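# Fully open the coffee maker's lid and leave it

## Task

Raise the coffee maker's lid until it is completely open, and leave it staying open on its own once the robot lets go.

## Robot and tools

Robot: two arms on a table, left_arm (base near y = +0.29 m) and right_arm (base near y = -0.27 m), both close to x = 0 and table height. left_arm carries a five-finger left hand, right_arm a five-finger right hand. A post stands on the floor behind the arms. Loose objects may get nudged briefly by something else. Nothing may fall off the table or be set down off it.

Frames: the scene frame has its origin at table-top height midway between the nominal bases, +z up, +x out over the table, +y toward left_arm. Each arm reports its hand pose (end_effector_position in metres, end_effector_quat_wxyz) in that arm's own base frame. The hand point sits about 0.05 m in front of the palm and 0.15 m from the wrist face along the fingers. Its +z runs along straight fingers, +y points out of the palm, and +x runs across the palm away from the thumb on the right hand but toward the thumb on the left hand. Straight fingertips reach about 0.06-0.07 m past the point along +z and sit 0.06 m behind it along -y. A wrist bracket on the little-finger side can strike things.

A row is always 28 numbers, each in [-1, 1], covering both arms even if one stays still. Order: left_arm dx, dy, dz, rx, ry, rz; left hand little, ring, middle, index, thumb_bend, thumb_turn, force_limit, speed; then the same 14 for right_arm. The six pose numbers are an offset, not a pose: they are measured from that arm's Hand target at the start of the action, along the Hand target's own axes. 1.0 equals 0.6 m for dx, dy, dz and 180 degrees for rx, ry, rz, which together form one rotation vector. All six at 0 asks nothing new of that arm. Hand motor numbers are absolute targets: -1 open or straight, +1 closed or curled; thumb_turn -1 puts the thumb beside the palm, +1 opposite the fingers. force_limit maps -1..+1 to about 0..10 N at the fingertip (0..15 N for the two thumb motors). speed rises from near zero at -1 to full at +0.48 and above. There is no 'unchanged' value: to keep a hand as it is, resend the last eight numbers actually sent for it (or, before any were sent, its hand_measured plus hand_force_limit and hand_speed). Use speed -0.94 or lower for a gentle grip. With the thumb opposed the hand wraps objects 0.035-0.065 m thick, or a handle from about 0.025 m.

execute_actions: 'actions' is a list of actions; each action is up to 15 rows, one per 1/30 s step, and a short action repeats its final row to step 15. Every row in an action counts from the action's start pose, and the next action counts from the new Hand target, so a repeated offset moves further. 'cameras' picks camera names (cam_high, cam_low, or ["all"]); with an empty actions list you get all images by default, otherwise none.

move: 'target' is one 28-number row or a list of up to 15 rows; every row's offsets count from the Hand targets held when the move starts, not from the previous target. 'speed' in m/s (0.002 to 4.3, default 0.25; turning limited to twice that in rad/s), one value or one per target. 'blend' in m rounds corners in a list (0 means stop at each). 'blocking' false returns after about 0.5 s while motion continues. Paths are straight, do not avoid obstacles, and stop after 10 s. The result adds a 'move:' line: done, off_target, moving, held or fault, plus limits such as paced or held.

wait: 'seconds' from 0 to 3600; runs the scene with no new commands, letting a running move continue. stop: brakes the running move. zoom_image: 'camera' (cam_high or cam_low) and 'region' [x0, y0, x1, y1] in pixels of the latest 504x504 image, at most 504 on a side. show_instructions: displays the reference image pages. finished_scene: ends the scene for good; the lid must then stay open unaided.

Results: Hand target is the last commanded pose after clipping (orientation is clipped to within 40 degrees of the measured one per step); the next offsets start from it. Hands often rest 1-3 cm, sometimes 5 cm, below or short of the command due to friction, weight and gear play; that is not proof of contact. Send the remaining gap as another offset. hand_measured, hand_stopped_by (moving, target, force, stalled, fault) and hand_load_n (fingertip force, positive when pushed open) follow the six-motor order. Joint torques include offsets and noise. Motor temperatures rise when holding loads, stretching out or pushing against something unreachable; at 85 °C a MOTOR HOT line appears, and at 100 °C that arm goes limp for 30-60 s.

Avoid: fast contact, targets set far beyond a contact point (they press hard), ramming the lid past its stop, releasing a lid that is still moving, letting it drop shut, knocking the coffee maker, and any bumping or pinching between the two hands. An arm blocked by something keeps pushing until commanded back past its hand point. Move near the lid slowly, and with the wrist close to the waist axis a small move can swing the whole arm.

Each tool is called after ">>>" by a JSON object that holds its "api" and its "payload", one argument or row to a line.

Reference images:

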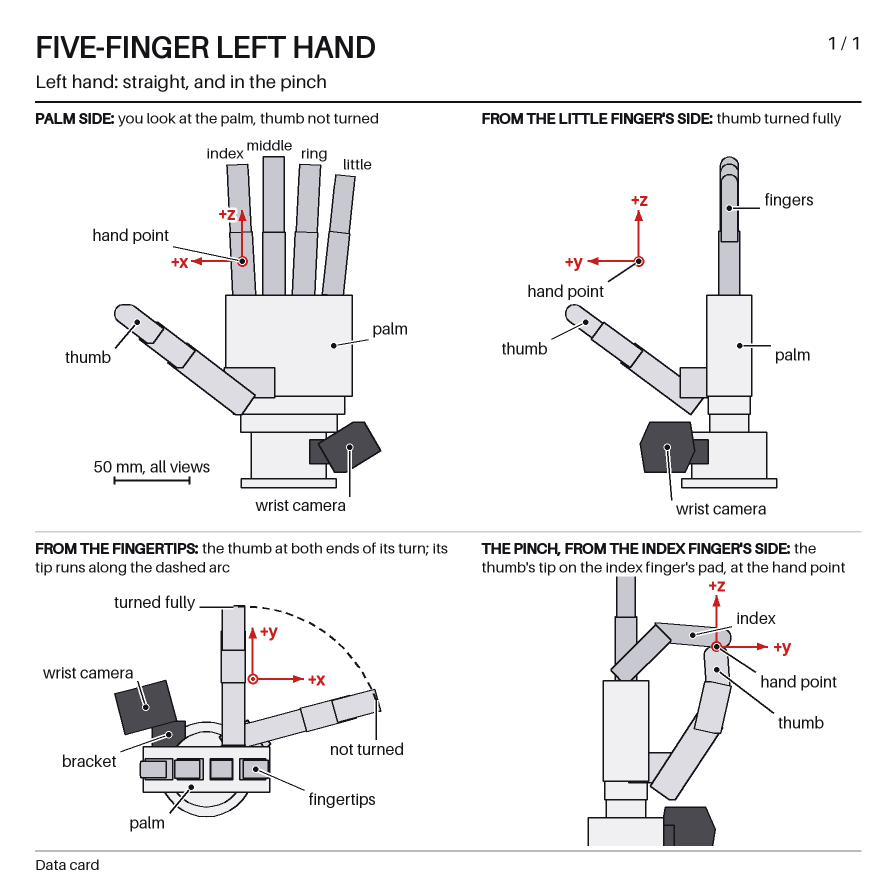

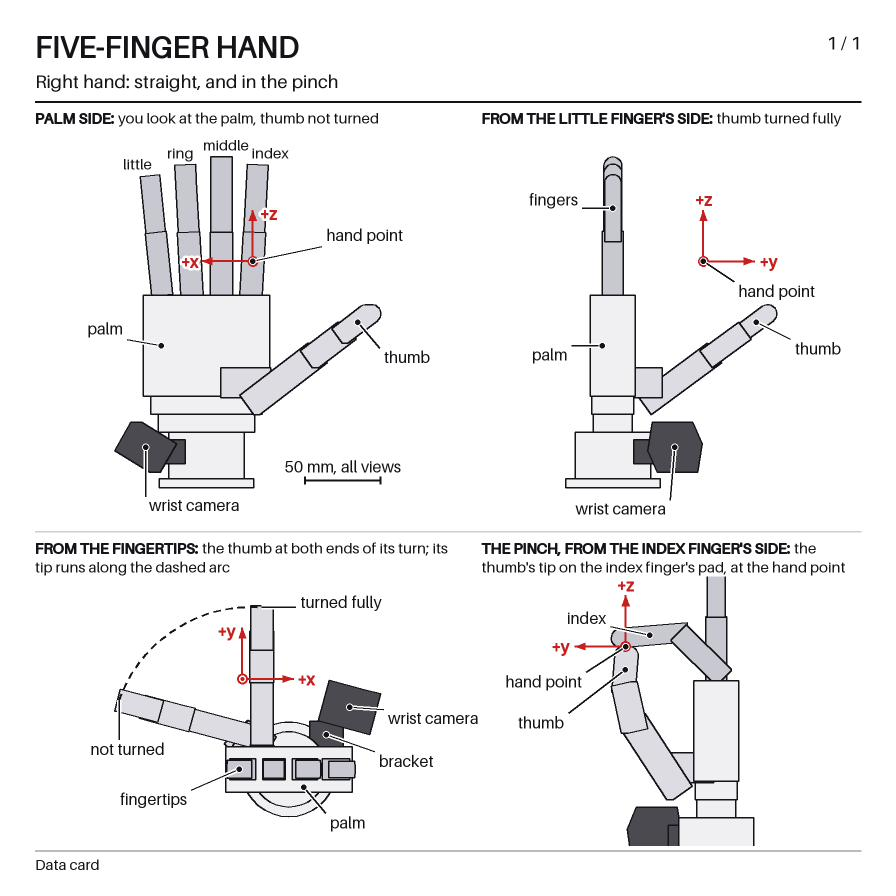

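## Session

>>> {"api": "execute_actions", "payload": {
  "actions": []
}}

Scene clock: 0.00 s.
left_arm: end_effector_position=(+0.4274, -0.0454, +0.2113) hand_measured=(-1.000, -1.000, -1.000, -1.000, -1.000, -1.000) hand_load_n=(+0.0, +0.0, +0.0, +0.0, +0.0, +0.0) hand_stopped_by=(target, target, target, target, target, target) hand_force_limit=0.00 hand_speed=-0.80 end_effector_quat_wxyz=(-0.077, +0.916, -0.392, -0.038) | right_arm: end_effector_position=(+0.1906, +0.1571, +0.2299) hand_measured=(-1.000, -1.000, -1.000, -1.000, -1.000, -1.000) hand_load_n=(+0.0, +0.0, +0.0, +0.0, +0.0, +0.0) hand_stopped_by=(target, target, target, target, target, target) hand_force_limit=0.00 hand_speed=-0.80 end_effector_quat_wxyz=(-0.436, +0.666, -0.540, -0.273)
Joint positions: left_arm=[-0.034 1.524 1.459 -1.522 -0.172 -0.797] | right_arm=[-0.106 0.974 0.722 -1.291 -1.08 -0.298]
Joint velocities: within noise
Joint torques (N m): no reading
Motor temperatures (°C): left_arm=[25 30 31 33 27 31] | right_arm=[30 32 21 25 27 35]
Heat: left arm: hottest wrist pitch 33 °C; right arm: hottest wrist roll 35 °C.
Hand target: left_arm +0.4352, -0.0448, +0.2217; -0.086, +0.915, -0.393, -0.023 | right_arm +0.1979, +0.1570, +0.2396; -0.445, +0.669, -0.533, -0.263

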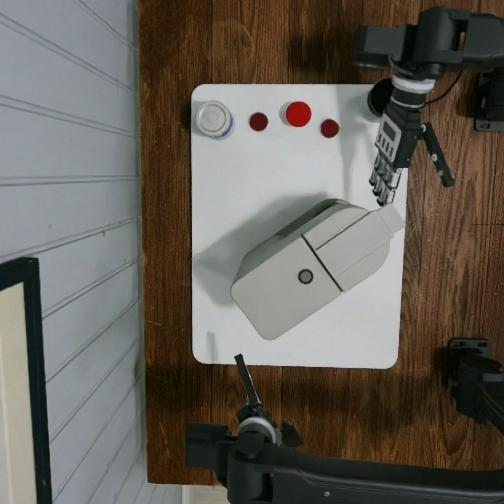

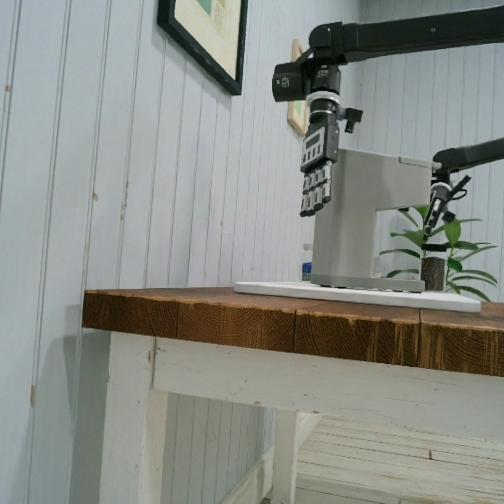

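>>> {"api": "zoom_image", "payload": {
  "camera": "cam_high",
  "region": [190, 160, 440, 410]
}}

>>> {"api": "zoom_image", "payload": {
  "camera": "cam_low",
  "region": [250, 80, 504, 334]
}}

Scaled by 2.016.

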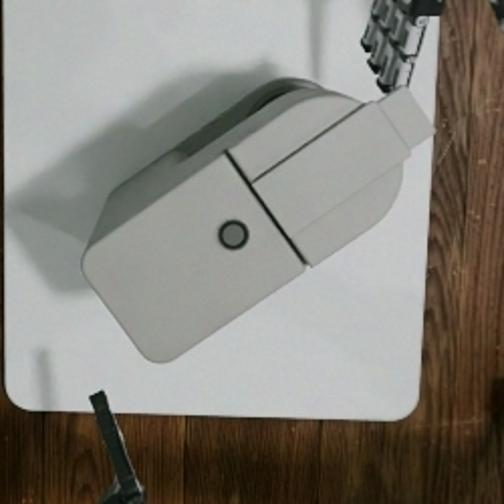

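Scaled by 1.984.

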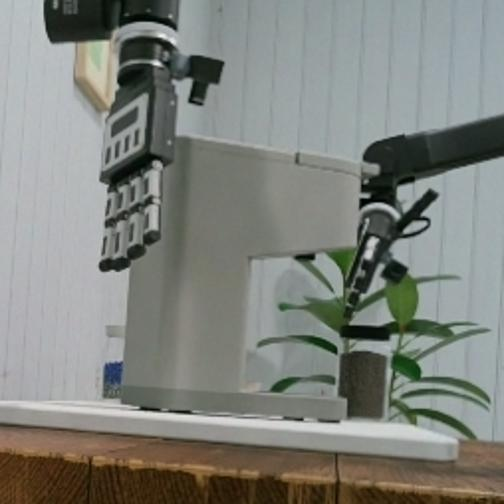

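>>> {"api": "zoom_image", "payload": {
  "camera": "cam_high",
  "region": [300, 140, 440, 280]
}}

>>> {"api": "zoom_image", "payload": {
  "camera": "cam_low",
  "region": [370, 120, 504, 254]
}}

Scaled by 3.600.

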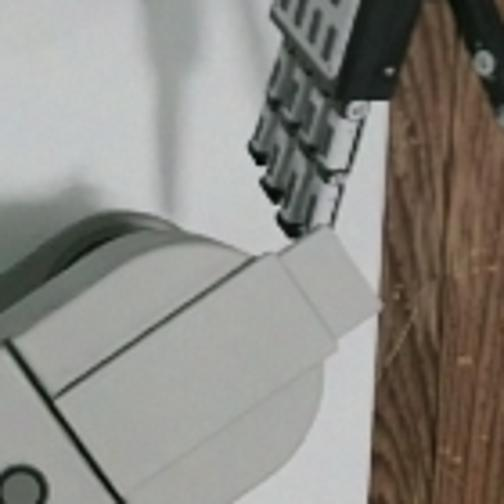

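Scaled by 3.761.

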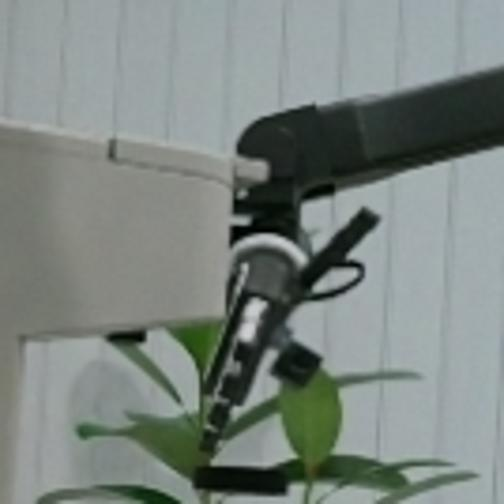

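>>> {"api": "move", "payload": {
  "target": [0,0,0,0,0,0,-1,-1,-1,-1,-1,-1,0,-0.8,0.005,0.024,-0.097,-0.015,-0.159,0.103,1,1,1,-1,-1,1,0,-0.2],
  "speed": 0.12,
  "cameras": ["all"]
}}

Scene clock: 184.47 s.
left_arm: end_effector_position=(+0.4274, -0.0454, +0.2113) hand_measured=(-1.000, -1.000, -1.000, -1.000, -1.000, -1.000) hand_load_n=(+0.0, +0.0, +0.0, +0.0, +0.0, +0.0) hand_stopped_by=(target, target, target, target, target, target) hand_force_limit=0.00 hand_speed=-0.80 end_effector_quat_wxyz=(-0.077, +0.916, -0.392, -0.038) | right_arm: end_effector_position=(+0.1822, +0.1062, +0.2557) hand_measured=(+1.000, +1.000, +1.000, -1.000, -1.000, +1.000) hand_load_n=(+0.0, +0.0, +0.0, +0.0, +0.0, +0.0) hand_stopped_by=(target, target, target, target, target, target) hand_force_limit=0.00 hand_speed=-0.20 end_effector_quat_wxyz=(+0.493, -0.515, +0.630, +0.310)
Joint positions: left_arm=[-0.034 1.524 1.459 -1.522 -0.172 -0.797] | right_arm=[-0.482 0.999 0.673 -1.676 -1.208 -0.58]
Joint torques (N m): left_arm=[-0.85 -8.82 10.67 0.1 -0.2 0.13] | right_arm=[-1.49 -3.43 8.02 -0.94 -0.32 0.24]
Motor temperatures (°C): left_arm=[25 31 34 31 26 28] | right_arm=[29 30 28 23 27 33]
Heat: left arm: hottest elbow 34 °C; right arm: hottest wrist roll 33 °C.
Hand target: left_arm +0.4352, -0.0448, +0.2217; -0.086, +0.915, -0.393, -0.023 | right_arm +0.1780, +0.1040, +0.2597; +0.499, -0.500, +0.501, +0.500
Off the commanded pose: left_arm 0.013 m, 2 deg | right_arm 0.006 m, 26 deg.
joint sent to its limit (right arm) — joint 4 (wrist pitch), lower limit. The joint targets are off in position and orientation.
move: off_target (right_arm)

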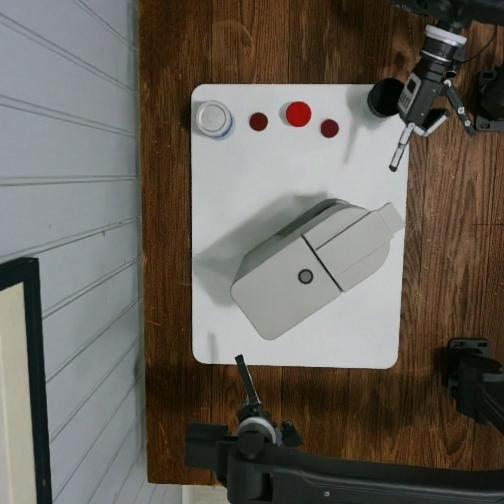

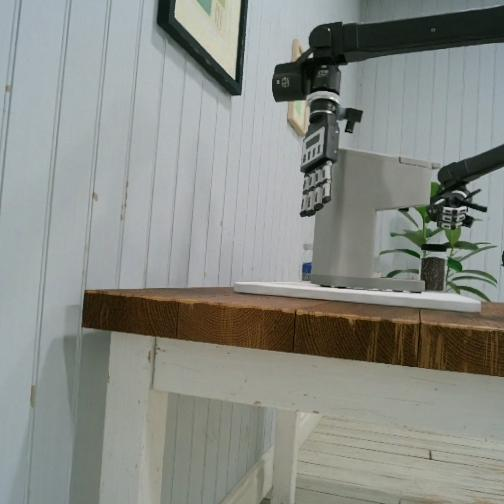

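>>> {"api": "zoom_image", "payload": {
  "camera": "cam_low",
  "region": [370, 120, 504, 254]
}}

>>> {"api": "zoom_image", "payload": {
  "camera": "cam_high",
  "region": [340, 80, 480, 220]
}}

Scaled by 3.761.

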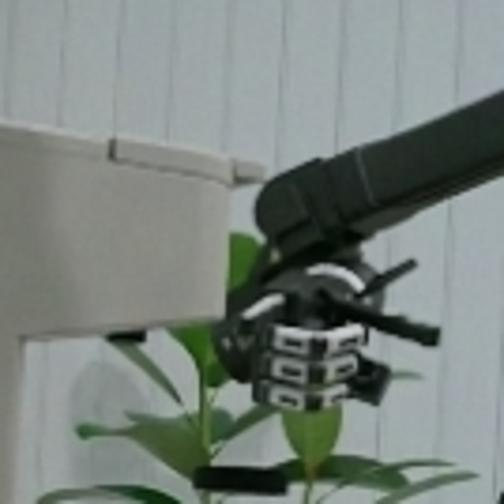

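Scaled by 3.600.

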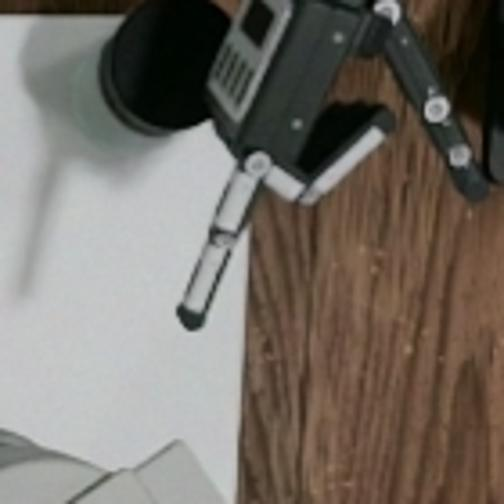

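>>> {"api": "move", "payload": {
  "target": [0,0,0,0,0,0,-1,-1,-1,-1,-1,-1,0,-0.8,-0.1,0,0.03,0,0,0,1,1,1,-1,-1,1,0,-0.2],
  "speed": 0.12,
  "cameras": ["all"]
}}

>>> {"api": "zoom_image", "payload": {
  "camera": "cam_low",
  "region": [370, 120, 504, 254]
}}

>>> {"api": "zoom_image", "payload": {
  "camera": "cam_high",
  "region": [340, 100, 480, 240]
}}

Scene clock: 227.50 s.
left_arm: end_effector_position=(+0.4274, -0.0454, +0.2113) hand_measured=(-1.000, -1.000, -1.000, -1.000, -1.000, -1.000) hand_load_n=(+0.0, +0.0, +0.0, -0.5, +0.0, +0.0) hand_stopped_by=(target, target, target, target, target, target) hand_force_limit=0.00 hand_speed=-0.80 end_effector_quat_wxyz=(-0.077, +0.916, -0.392, -0.038) | right_arm: end_effector_position=(+0.1791, +0.1251, +0.3063) hand_measured=(+1.000, +1.000, +1.000, -1.000, -1.000, +1.000) hand_load_n=(+0.0, +0.0, +0.0, +0.0, +0.0, -0.5) hand_stopped_by=(target, target, target, target, target, target) hand_force_limit=0.00 hand_speed=-0.20 end_effector_quat_wxyz=(+0.538, -0.455, +0.627, +0.332)
Joint positions: left_arm=[-0.034 1.524 1.459 -1.522 -0.172 -0.797] | right_arm=[-0.452 0.865 0.673 -1.679 -1.359 -0.381]
Joint torques (N m): left_arm=[-0.91 -8.82 10.67 0.1 -0.2 0.13] | right_arm=[-0.09 -2.37 11.49 -0.69 -0.72 0.26]
Heat: left arm: hottest elbow 34 °C; right arm: hottest wrist roll 32 °C.
Hand target: left_arm +0.4352, -0.0448, +0.2217; -0.086, +0.915, -0.393, -0.023 | right_arm +0.1780, +0.1221, +0.3197; +0.499, -0.500, +0.501, +0.500
Off the commanded pose: left_arm 0.013 m, 2 deg | right_arm 0.014 m, 25 deg.
joint sent to its limit (right arm) — joint 4 (wrist pitch), lower limit. The joint targets are off in position and orientation.
move: off_target (right_arm)

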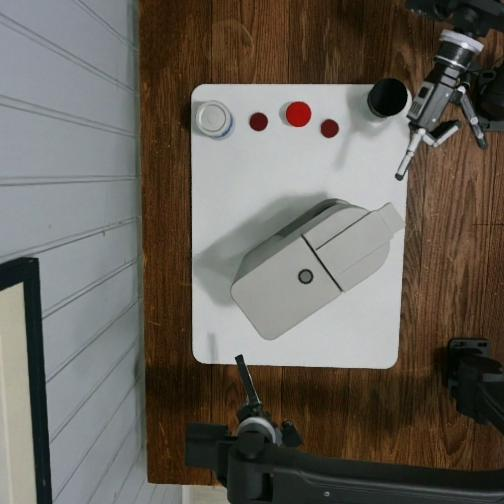

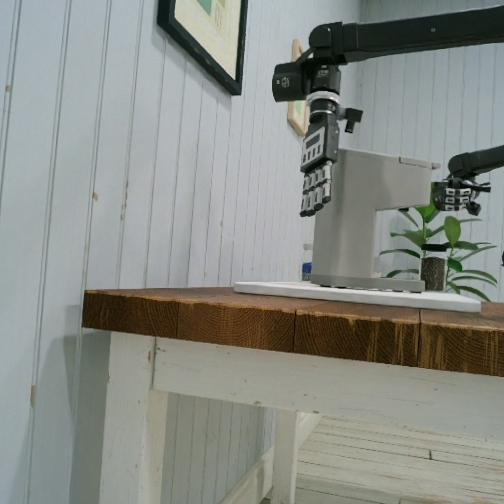

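Scaled by 3.761.

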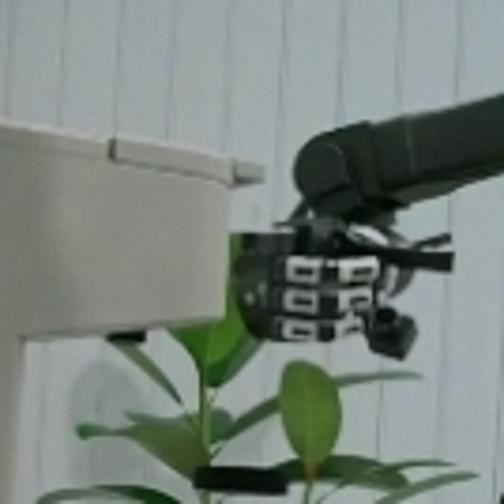

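Scaled by 3.600.

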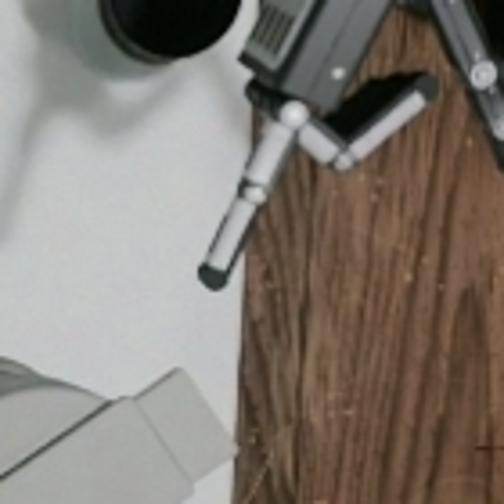

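>>> {"api": "move", "payload": {
  "target": [0,0,0,0,0,0,-1,-1,-1,-1,-1,-1,0,-0.8,0,0,0.055,0,0,0,1,1,1,-1,-1,1,0,-0.2],
  "speed": 0.1,
  "cameras": ["all"]
}}

>>> {"api": "zoom_image", "payload": {
  "camera": "cam_low",
  "region": [370, 120, 504, 254]
}}

>>> {"api": "zoom_image", "payload": {
  "camera": "cam_high",
  "region": [340, 120, 460, 240]
}}

Scene clock: 274.50 s.
left_arm: end_effector_position=(+0.4274, -0.0454, +0.2113) hand_measured=(-1.000, -1.000, -1.000, -1.000, -1.000, -1.000) hand_load_n=(+0.0, +0.0, +0.0, +0.0, +0.0, +0.0) hand_stopped_by=(target, target, target, target, target, target) hand_force_limit=0.00 hand_speed=-0.80 end_effector_quat_wxyz=(-0.077, +0.916, -0.392, -0.038) | right_arm: end_effector_position=(+0.1756, +0.1563, +0.3104) hand_measured=(+1.000, +1.000, +1.000, -1.000, -1.000, +1.000) hand_load_n=(+0.0, +0.0, +0.0, +0.0, +0.0, +0.0) hand_stopped_by=(target, target, target, target, target, target) hand_force_limit=0.00 hand_speed=-0.20 end_effector_quat_wxyz=(+0.517, -0.470, +0.573, +0.429)
Joint positions: left_arm=[-0.034 1.524 1.459 -1.522 -0.172 -0.797] | right_arm=[-0.236 0.988 0.673 -1.679 -1.462 -0.419]
Joint torques (N m): left_arm=[-0.85 -8.82 10.67 0.1 -0.19 0.13] | right_arm=[0.15 -2.37 11.15 -0.8 -0.69 -0.06]
Heat: left arm: hottest elbow 34 °C; right arm: hottest wrist roll 32 °C.
Hand target: left_arm +0.4352, -0.0448, +0.2217; -0.086, +0.915, -0.393, -0.023 | right_arm +0.1780, +0.1552, +0.3196; +0.499, -0.500, +0.501, +0.500
Off the commanded pose: left_arm 0.013 m, 2 deg | right_arm 0.010 m, 12 deg.
joint sent to its limit (right arm) — joint 4 (wrist pitch), lower limit. The joint targets are off in orientation, not in position.
move: off_target (right_arm)

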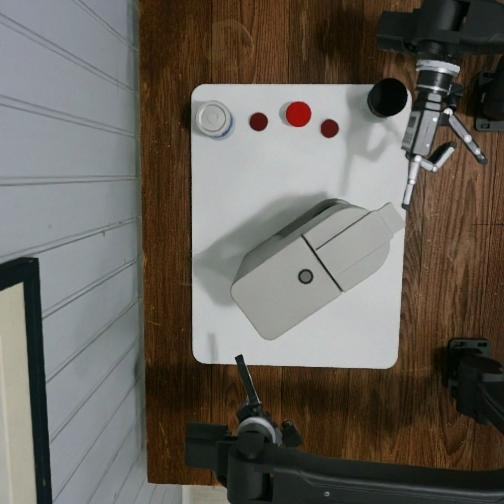

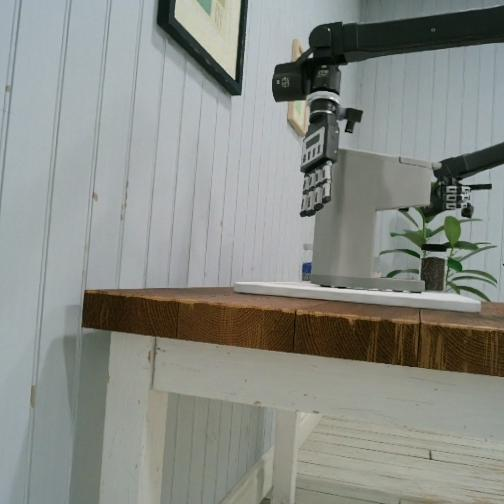

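Scaled by 3.761.

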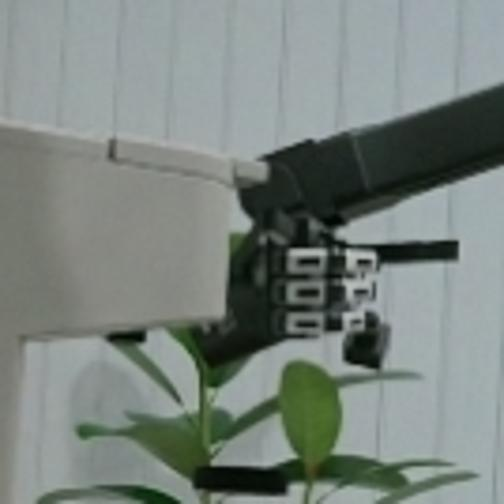

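Scaled by 4.200.

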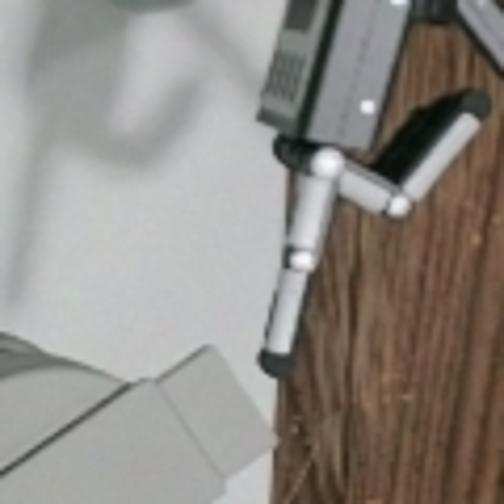

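>>> {"api": "move", "payload": {
  "target": [0,0,0,0,0,0,-1,-1,-1,-1,-1,-1,0,-0.8,0,-0.037,0.033,0,0,0,1,1,1,-1,-1,1,0,-0.2],
  "speed": 0.08,
  "cameras": ["all"]
}}

>>> {"api": "zoom_image", "payload": {
  "camera": "cam_low",
  "region": [370, 120, 504, 254]
}}

>>> {"api": "zoom_image", "payload": {
  "camera": "cam_high",
  "region": [340, 140, 460, 260]
}}

Scene clock: 300.10 s.
left_arm: end_effector_position=(+0.4274, -0.0454, +0.2113) hand_measured=(-1.000, -1.000, -1.000, -1.000, -1.000, -1.000) hand_load_n=(+0.0, -0.5, +0.0, +0.0, +0.0, +0.0) hand_stopped_by=(target, target, target, target, target, target) hand_force_limit=0.00 hand_speed=-0.80 end_effector_quat_wxyz=(-0.077, +0.916, -0.392, -0.038) | right_arm: end_effector_position=(+0.1910, +0.1746, +0.3042) hand_measured=(+1.000, +1.000, +1.000, -1.000, -1.000, +1.000) hand_load_n=(+0.0, +0.0, +0.0, +0.0, +0.0, +0.0) hand_stopped_by=(target, target, target, target, target, target) hand_force_limit=0.00 hand_speed=-0.20 end_effector_quat_wxyz=(+0.494, -0.481, +0.542, +0.480)
Joint positions: left_arm=[-0.034 1.524 1.459 -1.522 -0.172 -0.797] | right_arm=[-0.103 1.146 0.714 -1.679 -1.513 -0.496]
Joint torques (N m): left_arm=[-0.91 -8.82 10.67 0.09 -0.2 0.13] | right_arm=[0.32 -3.96 13.01 -0.87 -0.66 -0.05]
Heat: left arm: hottest elbow 34 °C; right arm: hottest wrist roll 32 °C.
Hand target: left_arm +0.4352, -0.0448, +0.2217; -0.086, +0.915, -0.393, -0.023 | right_arm +0.2002, +0.1749, +0.3195; +0.499, -0.500, +0.501, +0.500
Off the commanded pose: left_arm 0.013 m, 2 deg | right_arm 0.018 m, 6 deg.
joint sent to its limit (right arm) — joint 4 (wrist pitch), lower limit. The joint targets are off in orientation, not in position.
move: off_target (right_arm)

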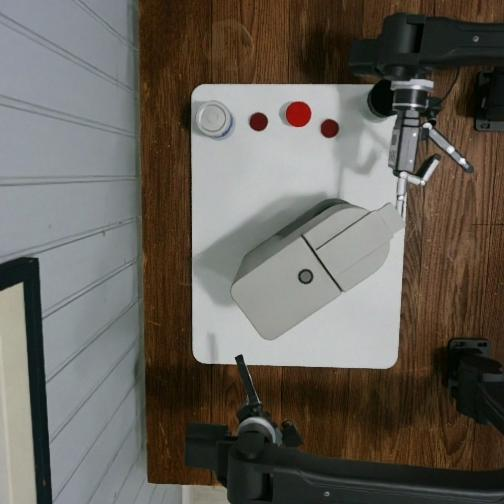

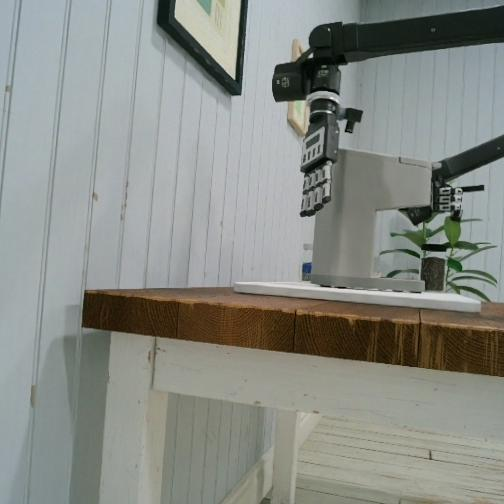

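Scaled by 3.761.

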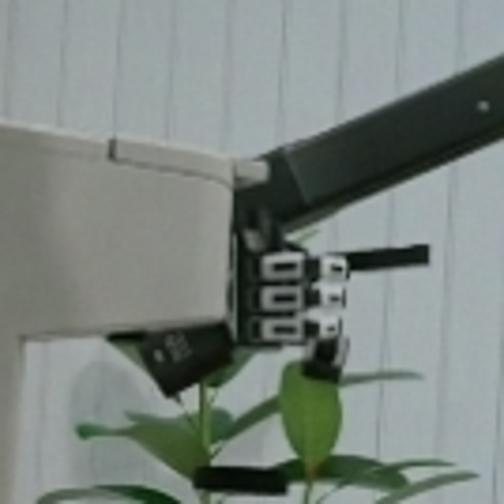

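Scaled by 4.200.

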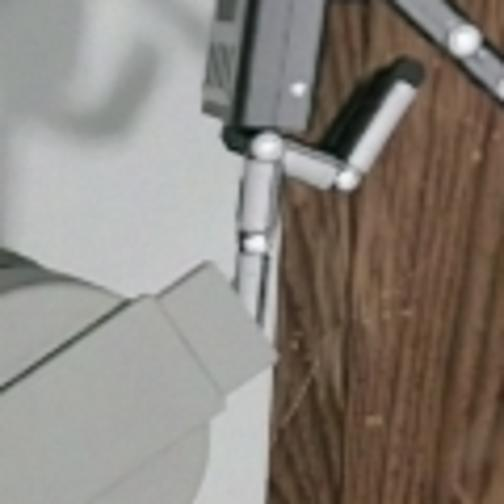

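>>> {"api": "move", "payload": {
  "target": [0,0,0,0,0,0,-1,-1,-1,-1,-1,-1,0,-0.8,-0.017,-0.0145,0.016,0,0,0,1,1,1,-1,-1,1,0,-0.2],
  "speed": 0.08,
  "cameras": ["all"]
}}

>>> {"api": "zoom_image", "payload": {
  "camera": "cam_low",
  "region": [370, 120, 504, 254]
}}

>>> {"api": "zoom_image", "payload": {
  "camera": "cam_high",
  "region": [340, 140, 460, 260]
}}

Scene clock: 317.10 s.
left_arm: end_effector_position=(+0.4274, -0.0454, +0.2113) hand_measured=(-1.000, -1.000, -1.000, -1.000, -1.000, -1.000) hand_load_n=(+0.0, +0.0, +0.0, +0.0, +0.0, +0.0) hand_stopped_by=(target, target, target, target, target, target) hand_force_limit=0.00 hand_speed=-0.80 end_effector_quat_wxyz=(-0.077, +0.916, -0.392, -0.038) | right_arm: end_effector_position=(+0.1996, +0.1831, +0.3141) hand_measured=(+1.000, +1.000, +1.000, -1.000, -1.000, +1.000) hand_load_n=(+0.0, +0.0, +0.0, +0.0, +0.0, +0.0) hand_stopped_by=(target, target, target, target, target, target) hand_force_limit=0.00 hand_speed=-0.20 end_effector_quat_wxyz=(+0.495, -0.489, +0.524, +0.492)
Joint positions: left_arm=[-0.034 1.524 1.459 -1.522 -0.172 -0.797] | right_arm=[-0.054 1.18 0.759 -1.679 -1.539 -0.497]
Joint torques (N m): left_arm=[-0.91 -8.82 10.67 0.12 -0.2 0.14] | right_arm=[0.32 -4.42 12.98 -0.91 -0.66 0.04]
Heat: left arm: hottest elbow 34 °C; right arm: hottest wrist roll 32 °C.
Hand target: left_arm +0.4352, -0.0448, +0.2217; -0.086, +0.915, -0.393, -0.023 | right_arm +0.2089, +0.1845, +0.3297; +0.499, -0.500, +0.501, +0.500
Off the commanded pose: left_arm 0.013 m, 2 deg | right_arm 0.018 m, 3 deg.
joint sent to its limit (right arm) — joint 4 (wrist pitch), lower limit. The joint targets still meet the commanded pose.
move: off_target (right_arm)

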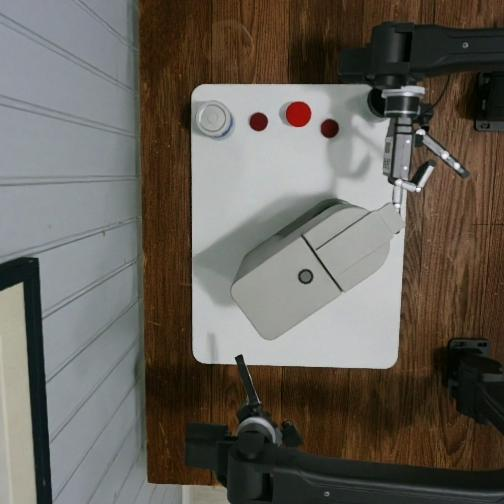

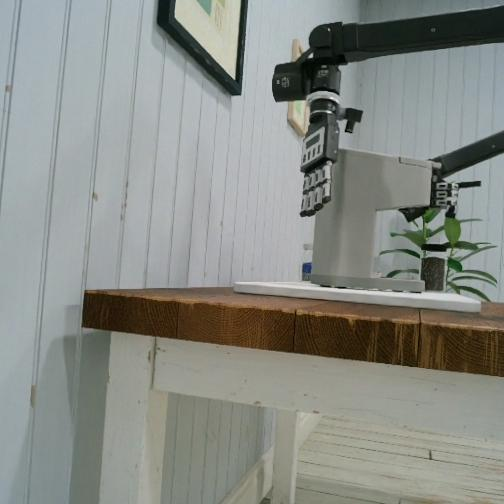

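Scaled by 3.761.

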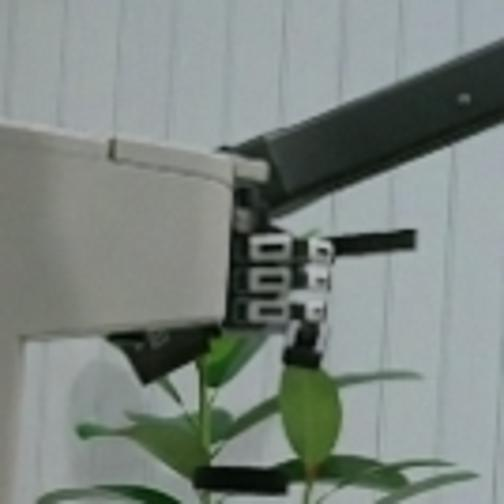

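Scaled by 4.200.

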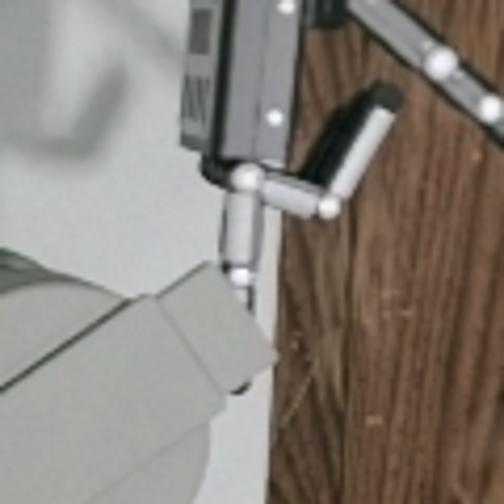

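>>> {"api": "move", "payload": {
  "target": [0,0,0,0,0,0,-1,-1,-1,-1,-1,-1,0,-0.8,-0.083,-0.0055,0.0037,0,0,0,1,1,1,-1,-1,1,0,-0.2],
  "speed": 0.06,
  "cameras": ["all"]
}}

>>> {"api": "zoom_image", "payload": {
  "camera": "cam_low",
  "region": [370, 120, 504, 254]
}}

>>> {"api": "zoom_image", "payload": {
  "camera": "cam_high",
  "region": [300, 140, 440, 280]
}}

Scene clock: 330.90 s.
left_arm: end_effector_position=(+0.4274, -0.0454, +0.2113) hand_measured=(-1.000, -1.000, -1.000, -1.000, -1.000, -1.000) hand_load_n=(+0.0, +0.0, +0.0, +0.0, -0.5, +0.0) hand_stopped_by=(target, target, target, target, target, target) hand_force_limit=0.00 hand_speed=-0.80 end_effector_quat_wxyz=(-0.077, +0.916, -0.392, -0.038) | right_arm: end_effector_position=(+0.2072, +0.1849, +0.3563) hand_measured=(+1.000, +1.000, +1.000, -1.000, -1.000, +1.000) hand_load_n=(+0.0, +0.0, +0.0, -0.5, +0.0, +0.0) hand_stopped_by=(target, target, target, target, target, target) hand_force_limit=0.00 hand_speed=-0.20 end_effector_quat_wxyz=(+0.496, -0.489, +0.521, +0.493)
Joint positions: left_arm=[-0.034 1.524 1.459 -1.522 -0.172 -0.797] | right_arm=[-0.044 1.127 0.848 -1.679 -1.547 -0.359]
Joint torques (N m): left_arm=[-0.85 -8.76 10.67 0.1 -0.2 0.13] | right_arm=[0.38 -5.48 14 -0.72 -0.79 0.27]
Heat: left arm: hottest elbow 34 °C; right arm: hottest elbow 32 °C.
Hand target: left_arm +0.4352, -0.0448, +0.2217; -0.086, +0.915, -0.393, -0.023 | right_arm +0.2123, +0.1868, +0.3795; +0.499, -0.500, +0.501, +0.500
Off the commanded pose: left_arm 0.013 m, 2 deg | right_arm 0.024 m, 3 deg.
joint sent to its limit (right arm) — joint 4 (wrist pitch), lower limit. The joint targets still meet the commanded pose.
move: off_target (right_arm)

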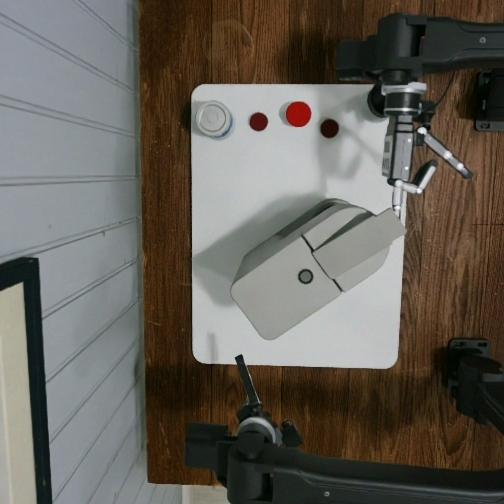

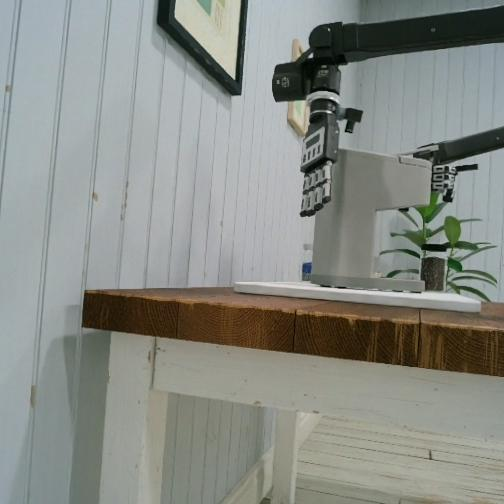

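Scaled by 3.761.

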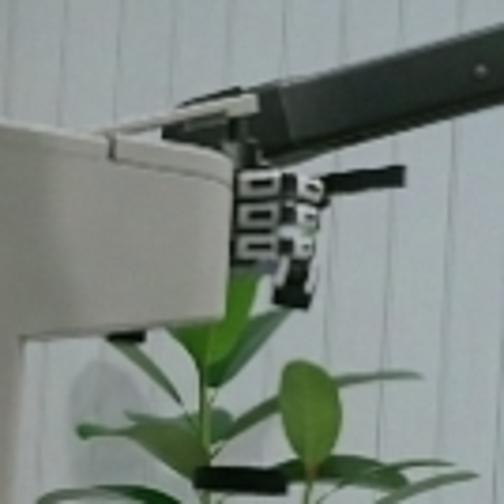

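Scaled by 3.600.

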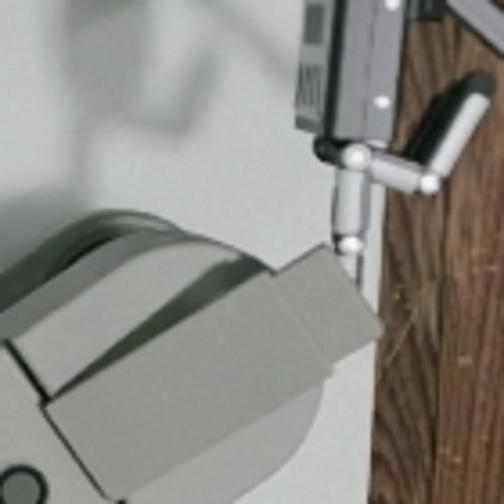

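>>> {"api": "move", "payload": {
  "target": [
    [0,0,0,0,0,0,-1,-1,-1,-1,-1,-1,0,-0.8,-0.06,-0.0223,0.0146,0,0,0,1,1,1,-1,-1,1,0,-0.2],
    [0,0,0,0,0,0,-1,-1,-1,-1,-1,-1,0,-0.8,-0.108,-0.053,0.0348,0,0,0,1,1,1,-1,-1,1,0,-0.2]
  ],
  "speed": 0.07,
  "blend": [0.01, 0],
  "cameras": ["all"]
}}

>>> {"api": "zoom_image", "payload": {
  "camera": "cam_low",
  "region": [370, 80, 504, 214]
}}

>>> {"api": "zoom_image", "payload": {
  "camera": "cam_high",
  "region": [300, 140, 440, 280]
}}

Scene clock: 352.47 s.
left_arm: end_effector_position=(+0.4274, -0.0454, +0.2113) hand_measured=(-1.000, -1.000, -1.000, -1.000, -1.000, -1.000) hand_load_n=(+0.0, +0.0, +0.0, +0.0, +0.0, +0.0) hand_stopped_by=(target, target, target, target, target, target) hand_force_limit=0.00 hand_speed=-0.80 end_effector_quat_wxyz=(-0.077, +0.916, -0.392, -0.038) | right_arm: end_effector_position=(+0.2378, +0.2025, +0.4197) hand_measured=(+1.000, +1.000, +1.000, -1.000, -1.000, +1.000) hand_load_n=(+0.0, +0.0, +0.0, -0.5, +0.0, +0.0) hand_stopped_by=(target, target, target, target, target, target) hand_force_limit=0.00 hand_speed=-0.20 end_effector_quat_wxyz=(+0.478, -0.503, +0.503, +0.515)
Joint positions: left_arm=[-0.034 1.524 1.459 -1.522 -0.172 -0.797] | right_arm=[0.035 1.184 1.064 -1.679 -1.559 -0.192]
Joint torques (N m): left_arm=[-0.91 -8.82 10.67 0.1 -0.19 0.13] | right_arm=[0.26 -5.6 15.13 -0.08 -0.96 0.28]
Motor temperatures (°C): left_arm=[24 30 34 30 26 27] | right_arm=[29 29 33 23 28 31]
Heat: left arm: hottest elbow 34 °C; right arm: hottest elbow 33 °C.
Hand target: left_arm +0.4352, -0.0448, +0.2217; -0.086, +0.915, -0.393, -0.023 | right_arm +0.2441, +0.2079, +0.4442; +0.499, -0.500, +0.501, +0.500
Off the commanded pose: left_arm 0.013 m, 2 deg | right_arm 0.026 m, 3 deg.
move: off_target (right_arm)

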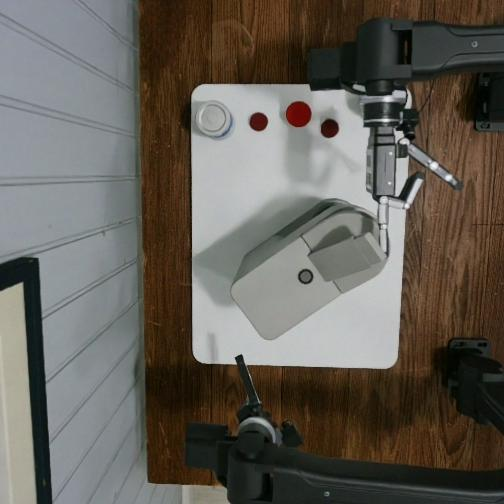

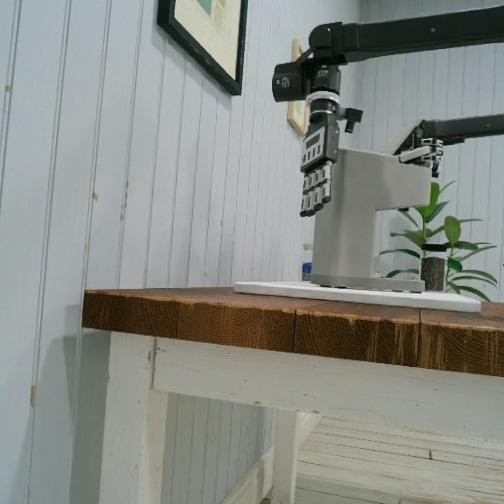

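Scaled by 3.761.

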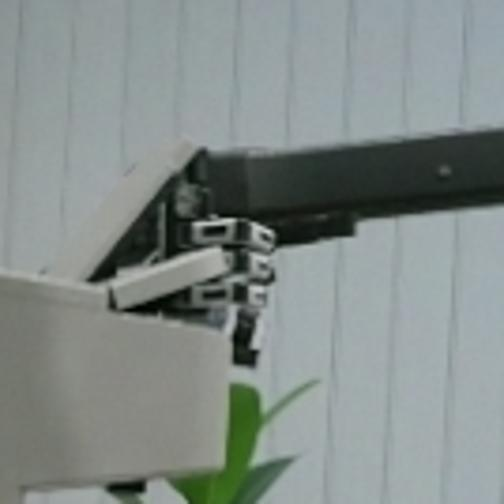

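Scaled by 3.600.

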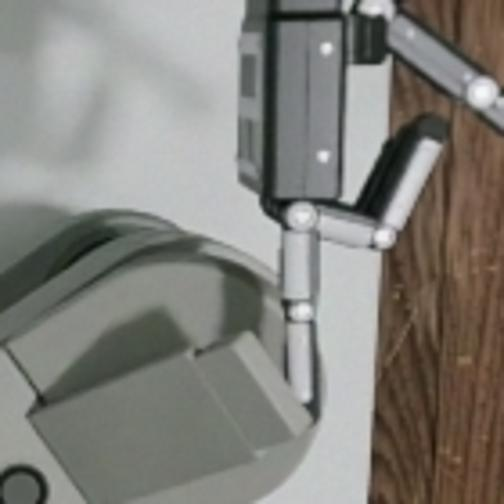

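>>> {"api": "zoom_image", "payload": {
  "camera": "cam_low",
  "region": [380, 110, 450, 180]
}}

>>> {"api": "zoom_image", "payload": {
  "camera": "cam_high",
  "region": [300, 190, 400, 290]
}}

Scaled by 7.200.

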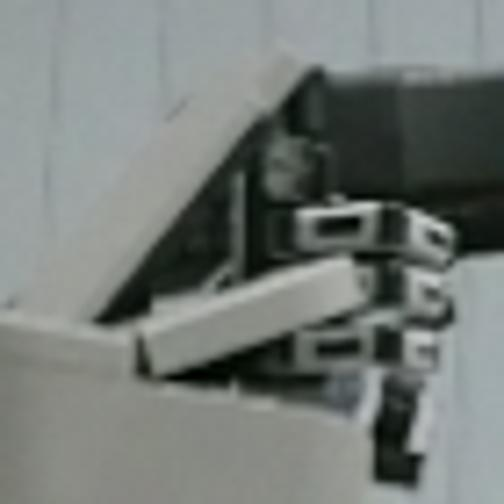

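Scaled by 5.040.

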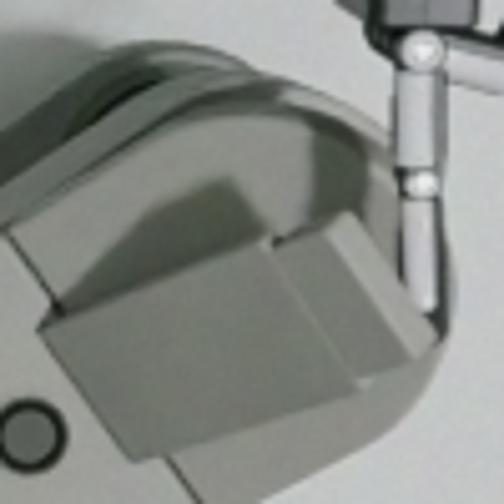

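>>> {"api": "move", "payload": {
  "target": [0,0,0,0,0,0,-1,-1,-1,-1,-1,-1,0,-0.8,-0.04,-0.031,0.020,0,0,0,1,1,1,-1,-1,1,0,-0.2],
  "speed": 0.07,
  "cameras": ["all"]
}}

>>> {"api": "zoom_image", "payload": {
  "camera": "cam_low",
  "region": [370, 90, 470, 190]
}}

>>> {"api": "zoom_image", "payload": {
  "camera": "cam_high",
  "region": [300, 170, 420, 290]
}}

Scene clock: 403.50 s.
left_arm: end_effector_position=(+0.4274, -0.0454, +0.2113) hand_measured=(-1.000, -1.000, -1.000, -1.000, -1.000, -1.000) hand_load_n=(+0.0, +0.0, +0.0, +0.0, +0.0, +0.0) hand_stopped_by=(target, target, target, target, target, target) hand_force_limit=0.00 hand_speed=-0.80 end_effector_quat_wxyz=(-0.077, +0.916, -0.392, -0.038) | right_arm: end_effector_position=(+0.2579, +0.2142, +0.4449) hand_measured=(+1.000, +1.000, +1.000, -1.000, -1.000, +1.000) hand_load_n=(+0.0, +0.0, +0.0, -0.5, +0.0, +0.0) hand_stopped_by=(target, target, target, target, target, target) hand_force_limit=0.00 hand_speed=-0.20 end_effector_quat_wxyz=(-0.468, +0.511, -0.492, -0.526)
Joint positions: left_arm=[-0.034 1.524 1.459 -1.522 -0.172 -0.797] | right_arm=[0.076 1.245 1.179 -1.688 -1.564 -0.144]
Joint torques (N m): left_arm=[-0.85 -8.76 10.67 0.1 -0.2 0.14] | right_arm=[0.44 -6.42 15.17 -0.2 -0.85 0.28]
Heat: left arm: hottest elbow 34 °C; right arm: hottest elbow 33 °C.
Hand target: left_arm +0.4352, -0.0448, +0.2217; -0.086, +0.915, -0.393, -0.023 | right_arm +0.2627, +0.2199, +0.4682; -0.499, +0.500, -0.501, -0.500
Off the commanded pose: left_arm 0.013 m, 2 deg | right_arm 0.024 m, 5 deg.
move: off_target (right_arm)

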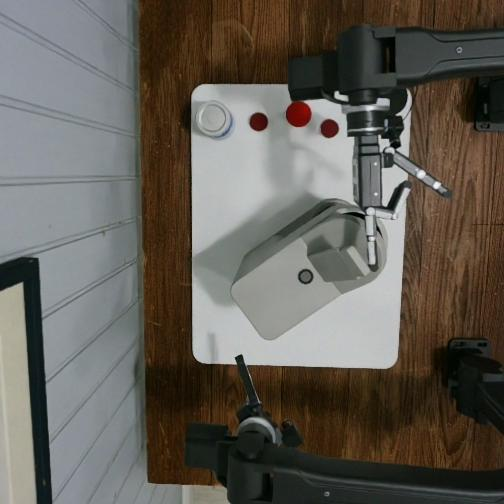

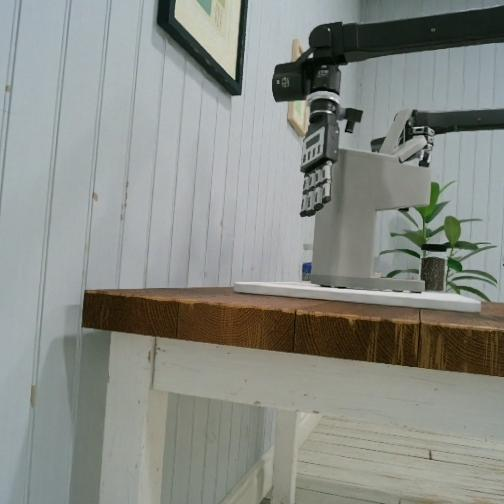

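Scaled by 5.040.

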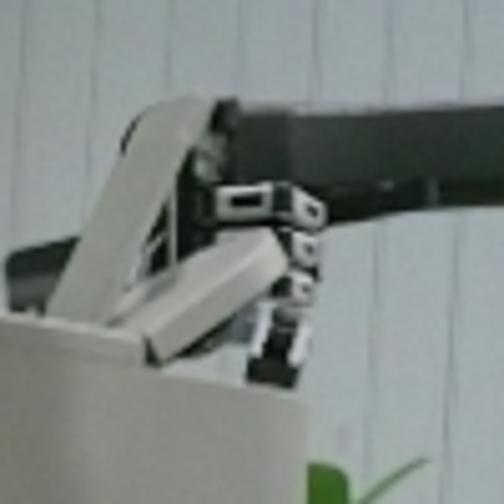

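Scaled by 4.200.

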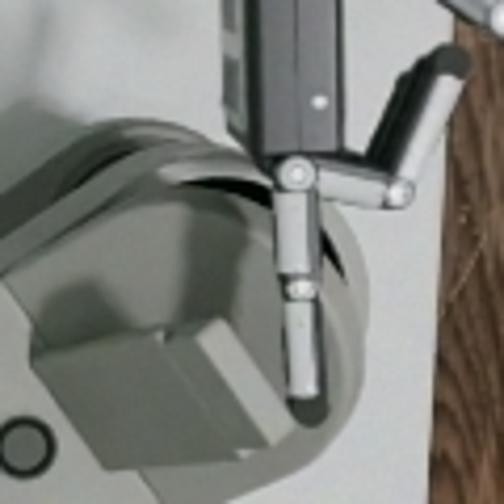

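>>> {"api": "move", "payload": {
  "target": [0,0,0,0,0,0,-1,-1,-1,-1,-1,-1,0,-0.8,-0.042,-0.063,0.041,0,0,0,1,1,1,-1,-1,1,0,-0.2],
  "speed": 0.07,
  "cameras": ["all"]
}}

>>> {"api": "zoom_image", "payload": {
  "camera": "cam_low",
  "region": [360, 80, 460, 180]
}}

>>> {"api": "zoom_image", "payload": {
  "camera": "cam_high",
  "region": [290, 170, 410, 290]
}}

Scene clock: 417.60 s.
left_arm: end_effector_position=(+0.4274, -0.0454, +0.2113) hand_measured=(-1.000, -1.000, -1.000, -1.000, -1.000, -1.000) hand_load_n=(+0.0, +0.0, +0.0, +0.0, +0.0, +0.0) hand_stopped_by=(target, target, target, target, target, target) hand_force_limit=0.00 hand_speed=-0.80 end_effector_quat_wxyz=(-0.077, +0.916, -0.392, -0.038) | right_arm: end_effector_position=(+0.2980, +0.2369, +0.4749) hand_measured=(+1.000, +1.000, +1.000, -1.000, -1.000, +1.000) hand_load_n=(-0.5, +0.0, +0.0, +0.0, +0.0, -0.5) hand_stopped_by=(target, target, target, target, target, target) hand_force_limit=0.00 hand_speed=-0.20 end_effector_quat_wxyz=(-0.456, +0.528, -0.473, -0.538)
Joint positions: left_arm=[-0.034 1.524 1.459 -1.522 -0.172 -0.797] | right_arm=[0.137 1.373 1.376 -1.693 -1.567 -0.091]
Joint torques (N m): left_arm=[-0.85 -8.76 10.69 0.1 -0.2 0.13] | right_arm=[0.73 -7.77 14.75 -0.34 -0.63 0.24]
Heat: left arm: hottest elbow 34 °C; right arm: hottest elbow 36 °C.
Hand target: left_arm +0.4352, -0.0448, +0.2217; -0.086, +0.915, -0.393, -0.023 | right_arm +0.3006, +0.2445, +0.4933; -0.499, +0.500, -0.501, -0.500
Off the commanded pose: left_arm 0.013 m, 2 deg | right_arm 0.020 m, 8 deg.
joint at its limit (right arm) — joint 4 (wrist pitch), lower limit.
move: off_target (right_arm)

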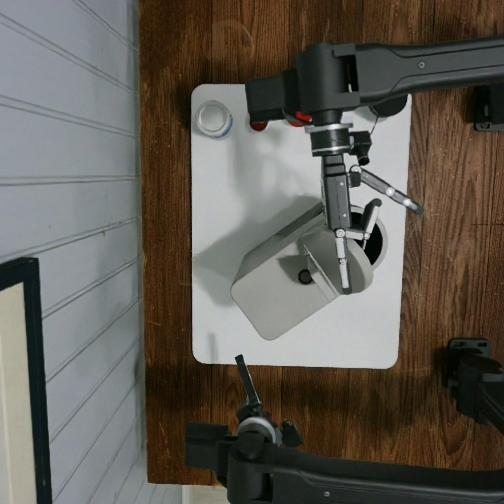

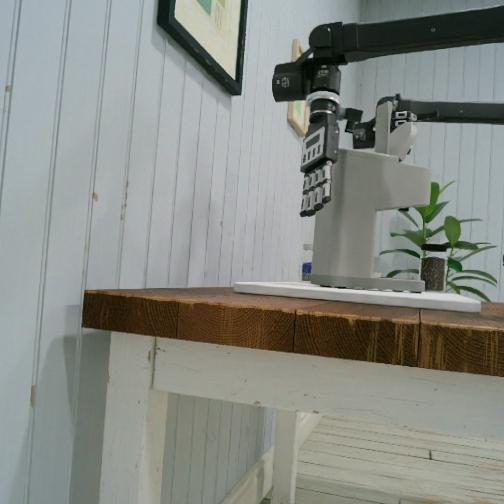

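Scaled by 5.040.

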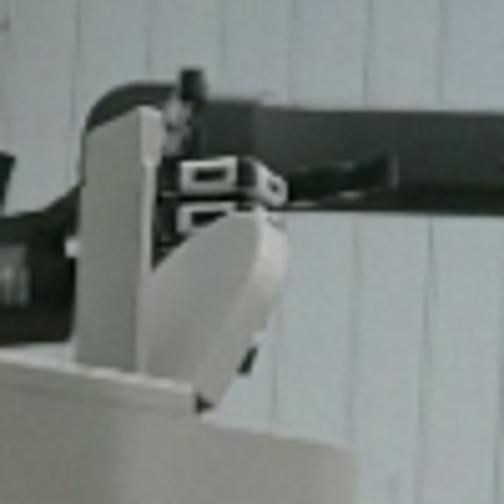

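Scaled by 4.200.

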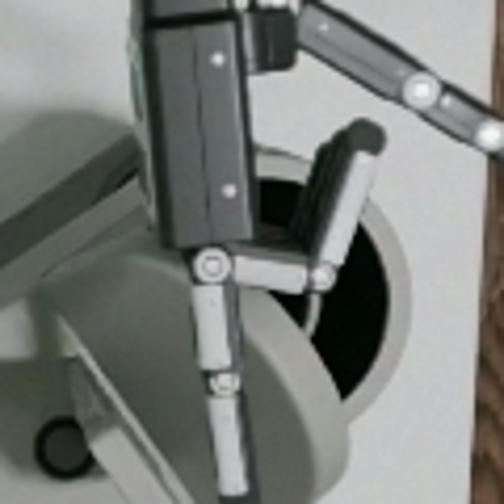

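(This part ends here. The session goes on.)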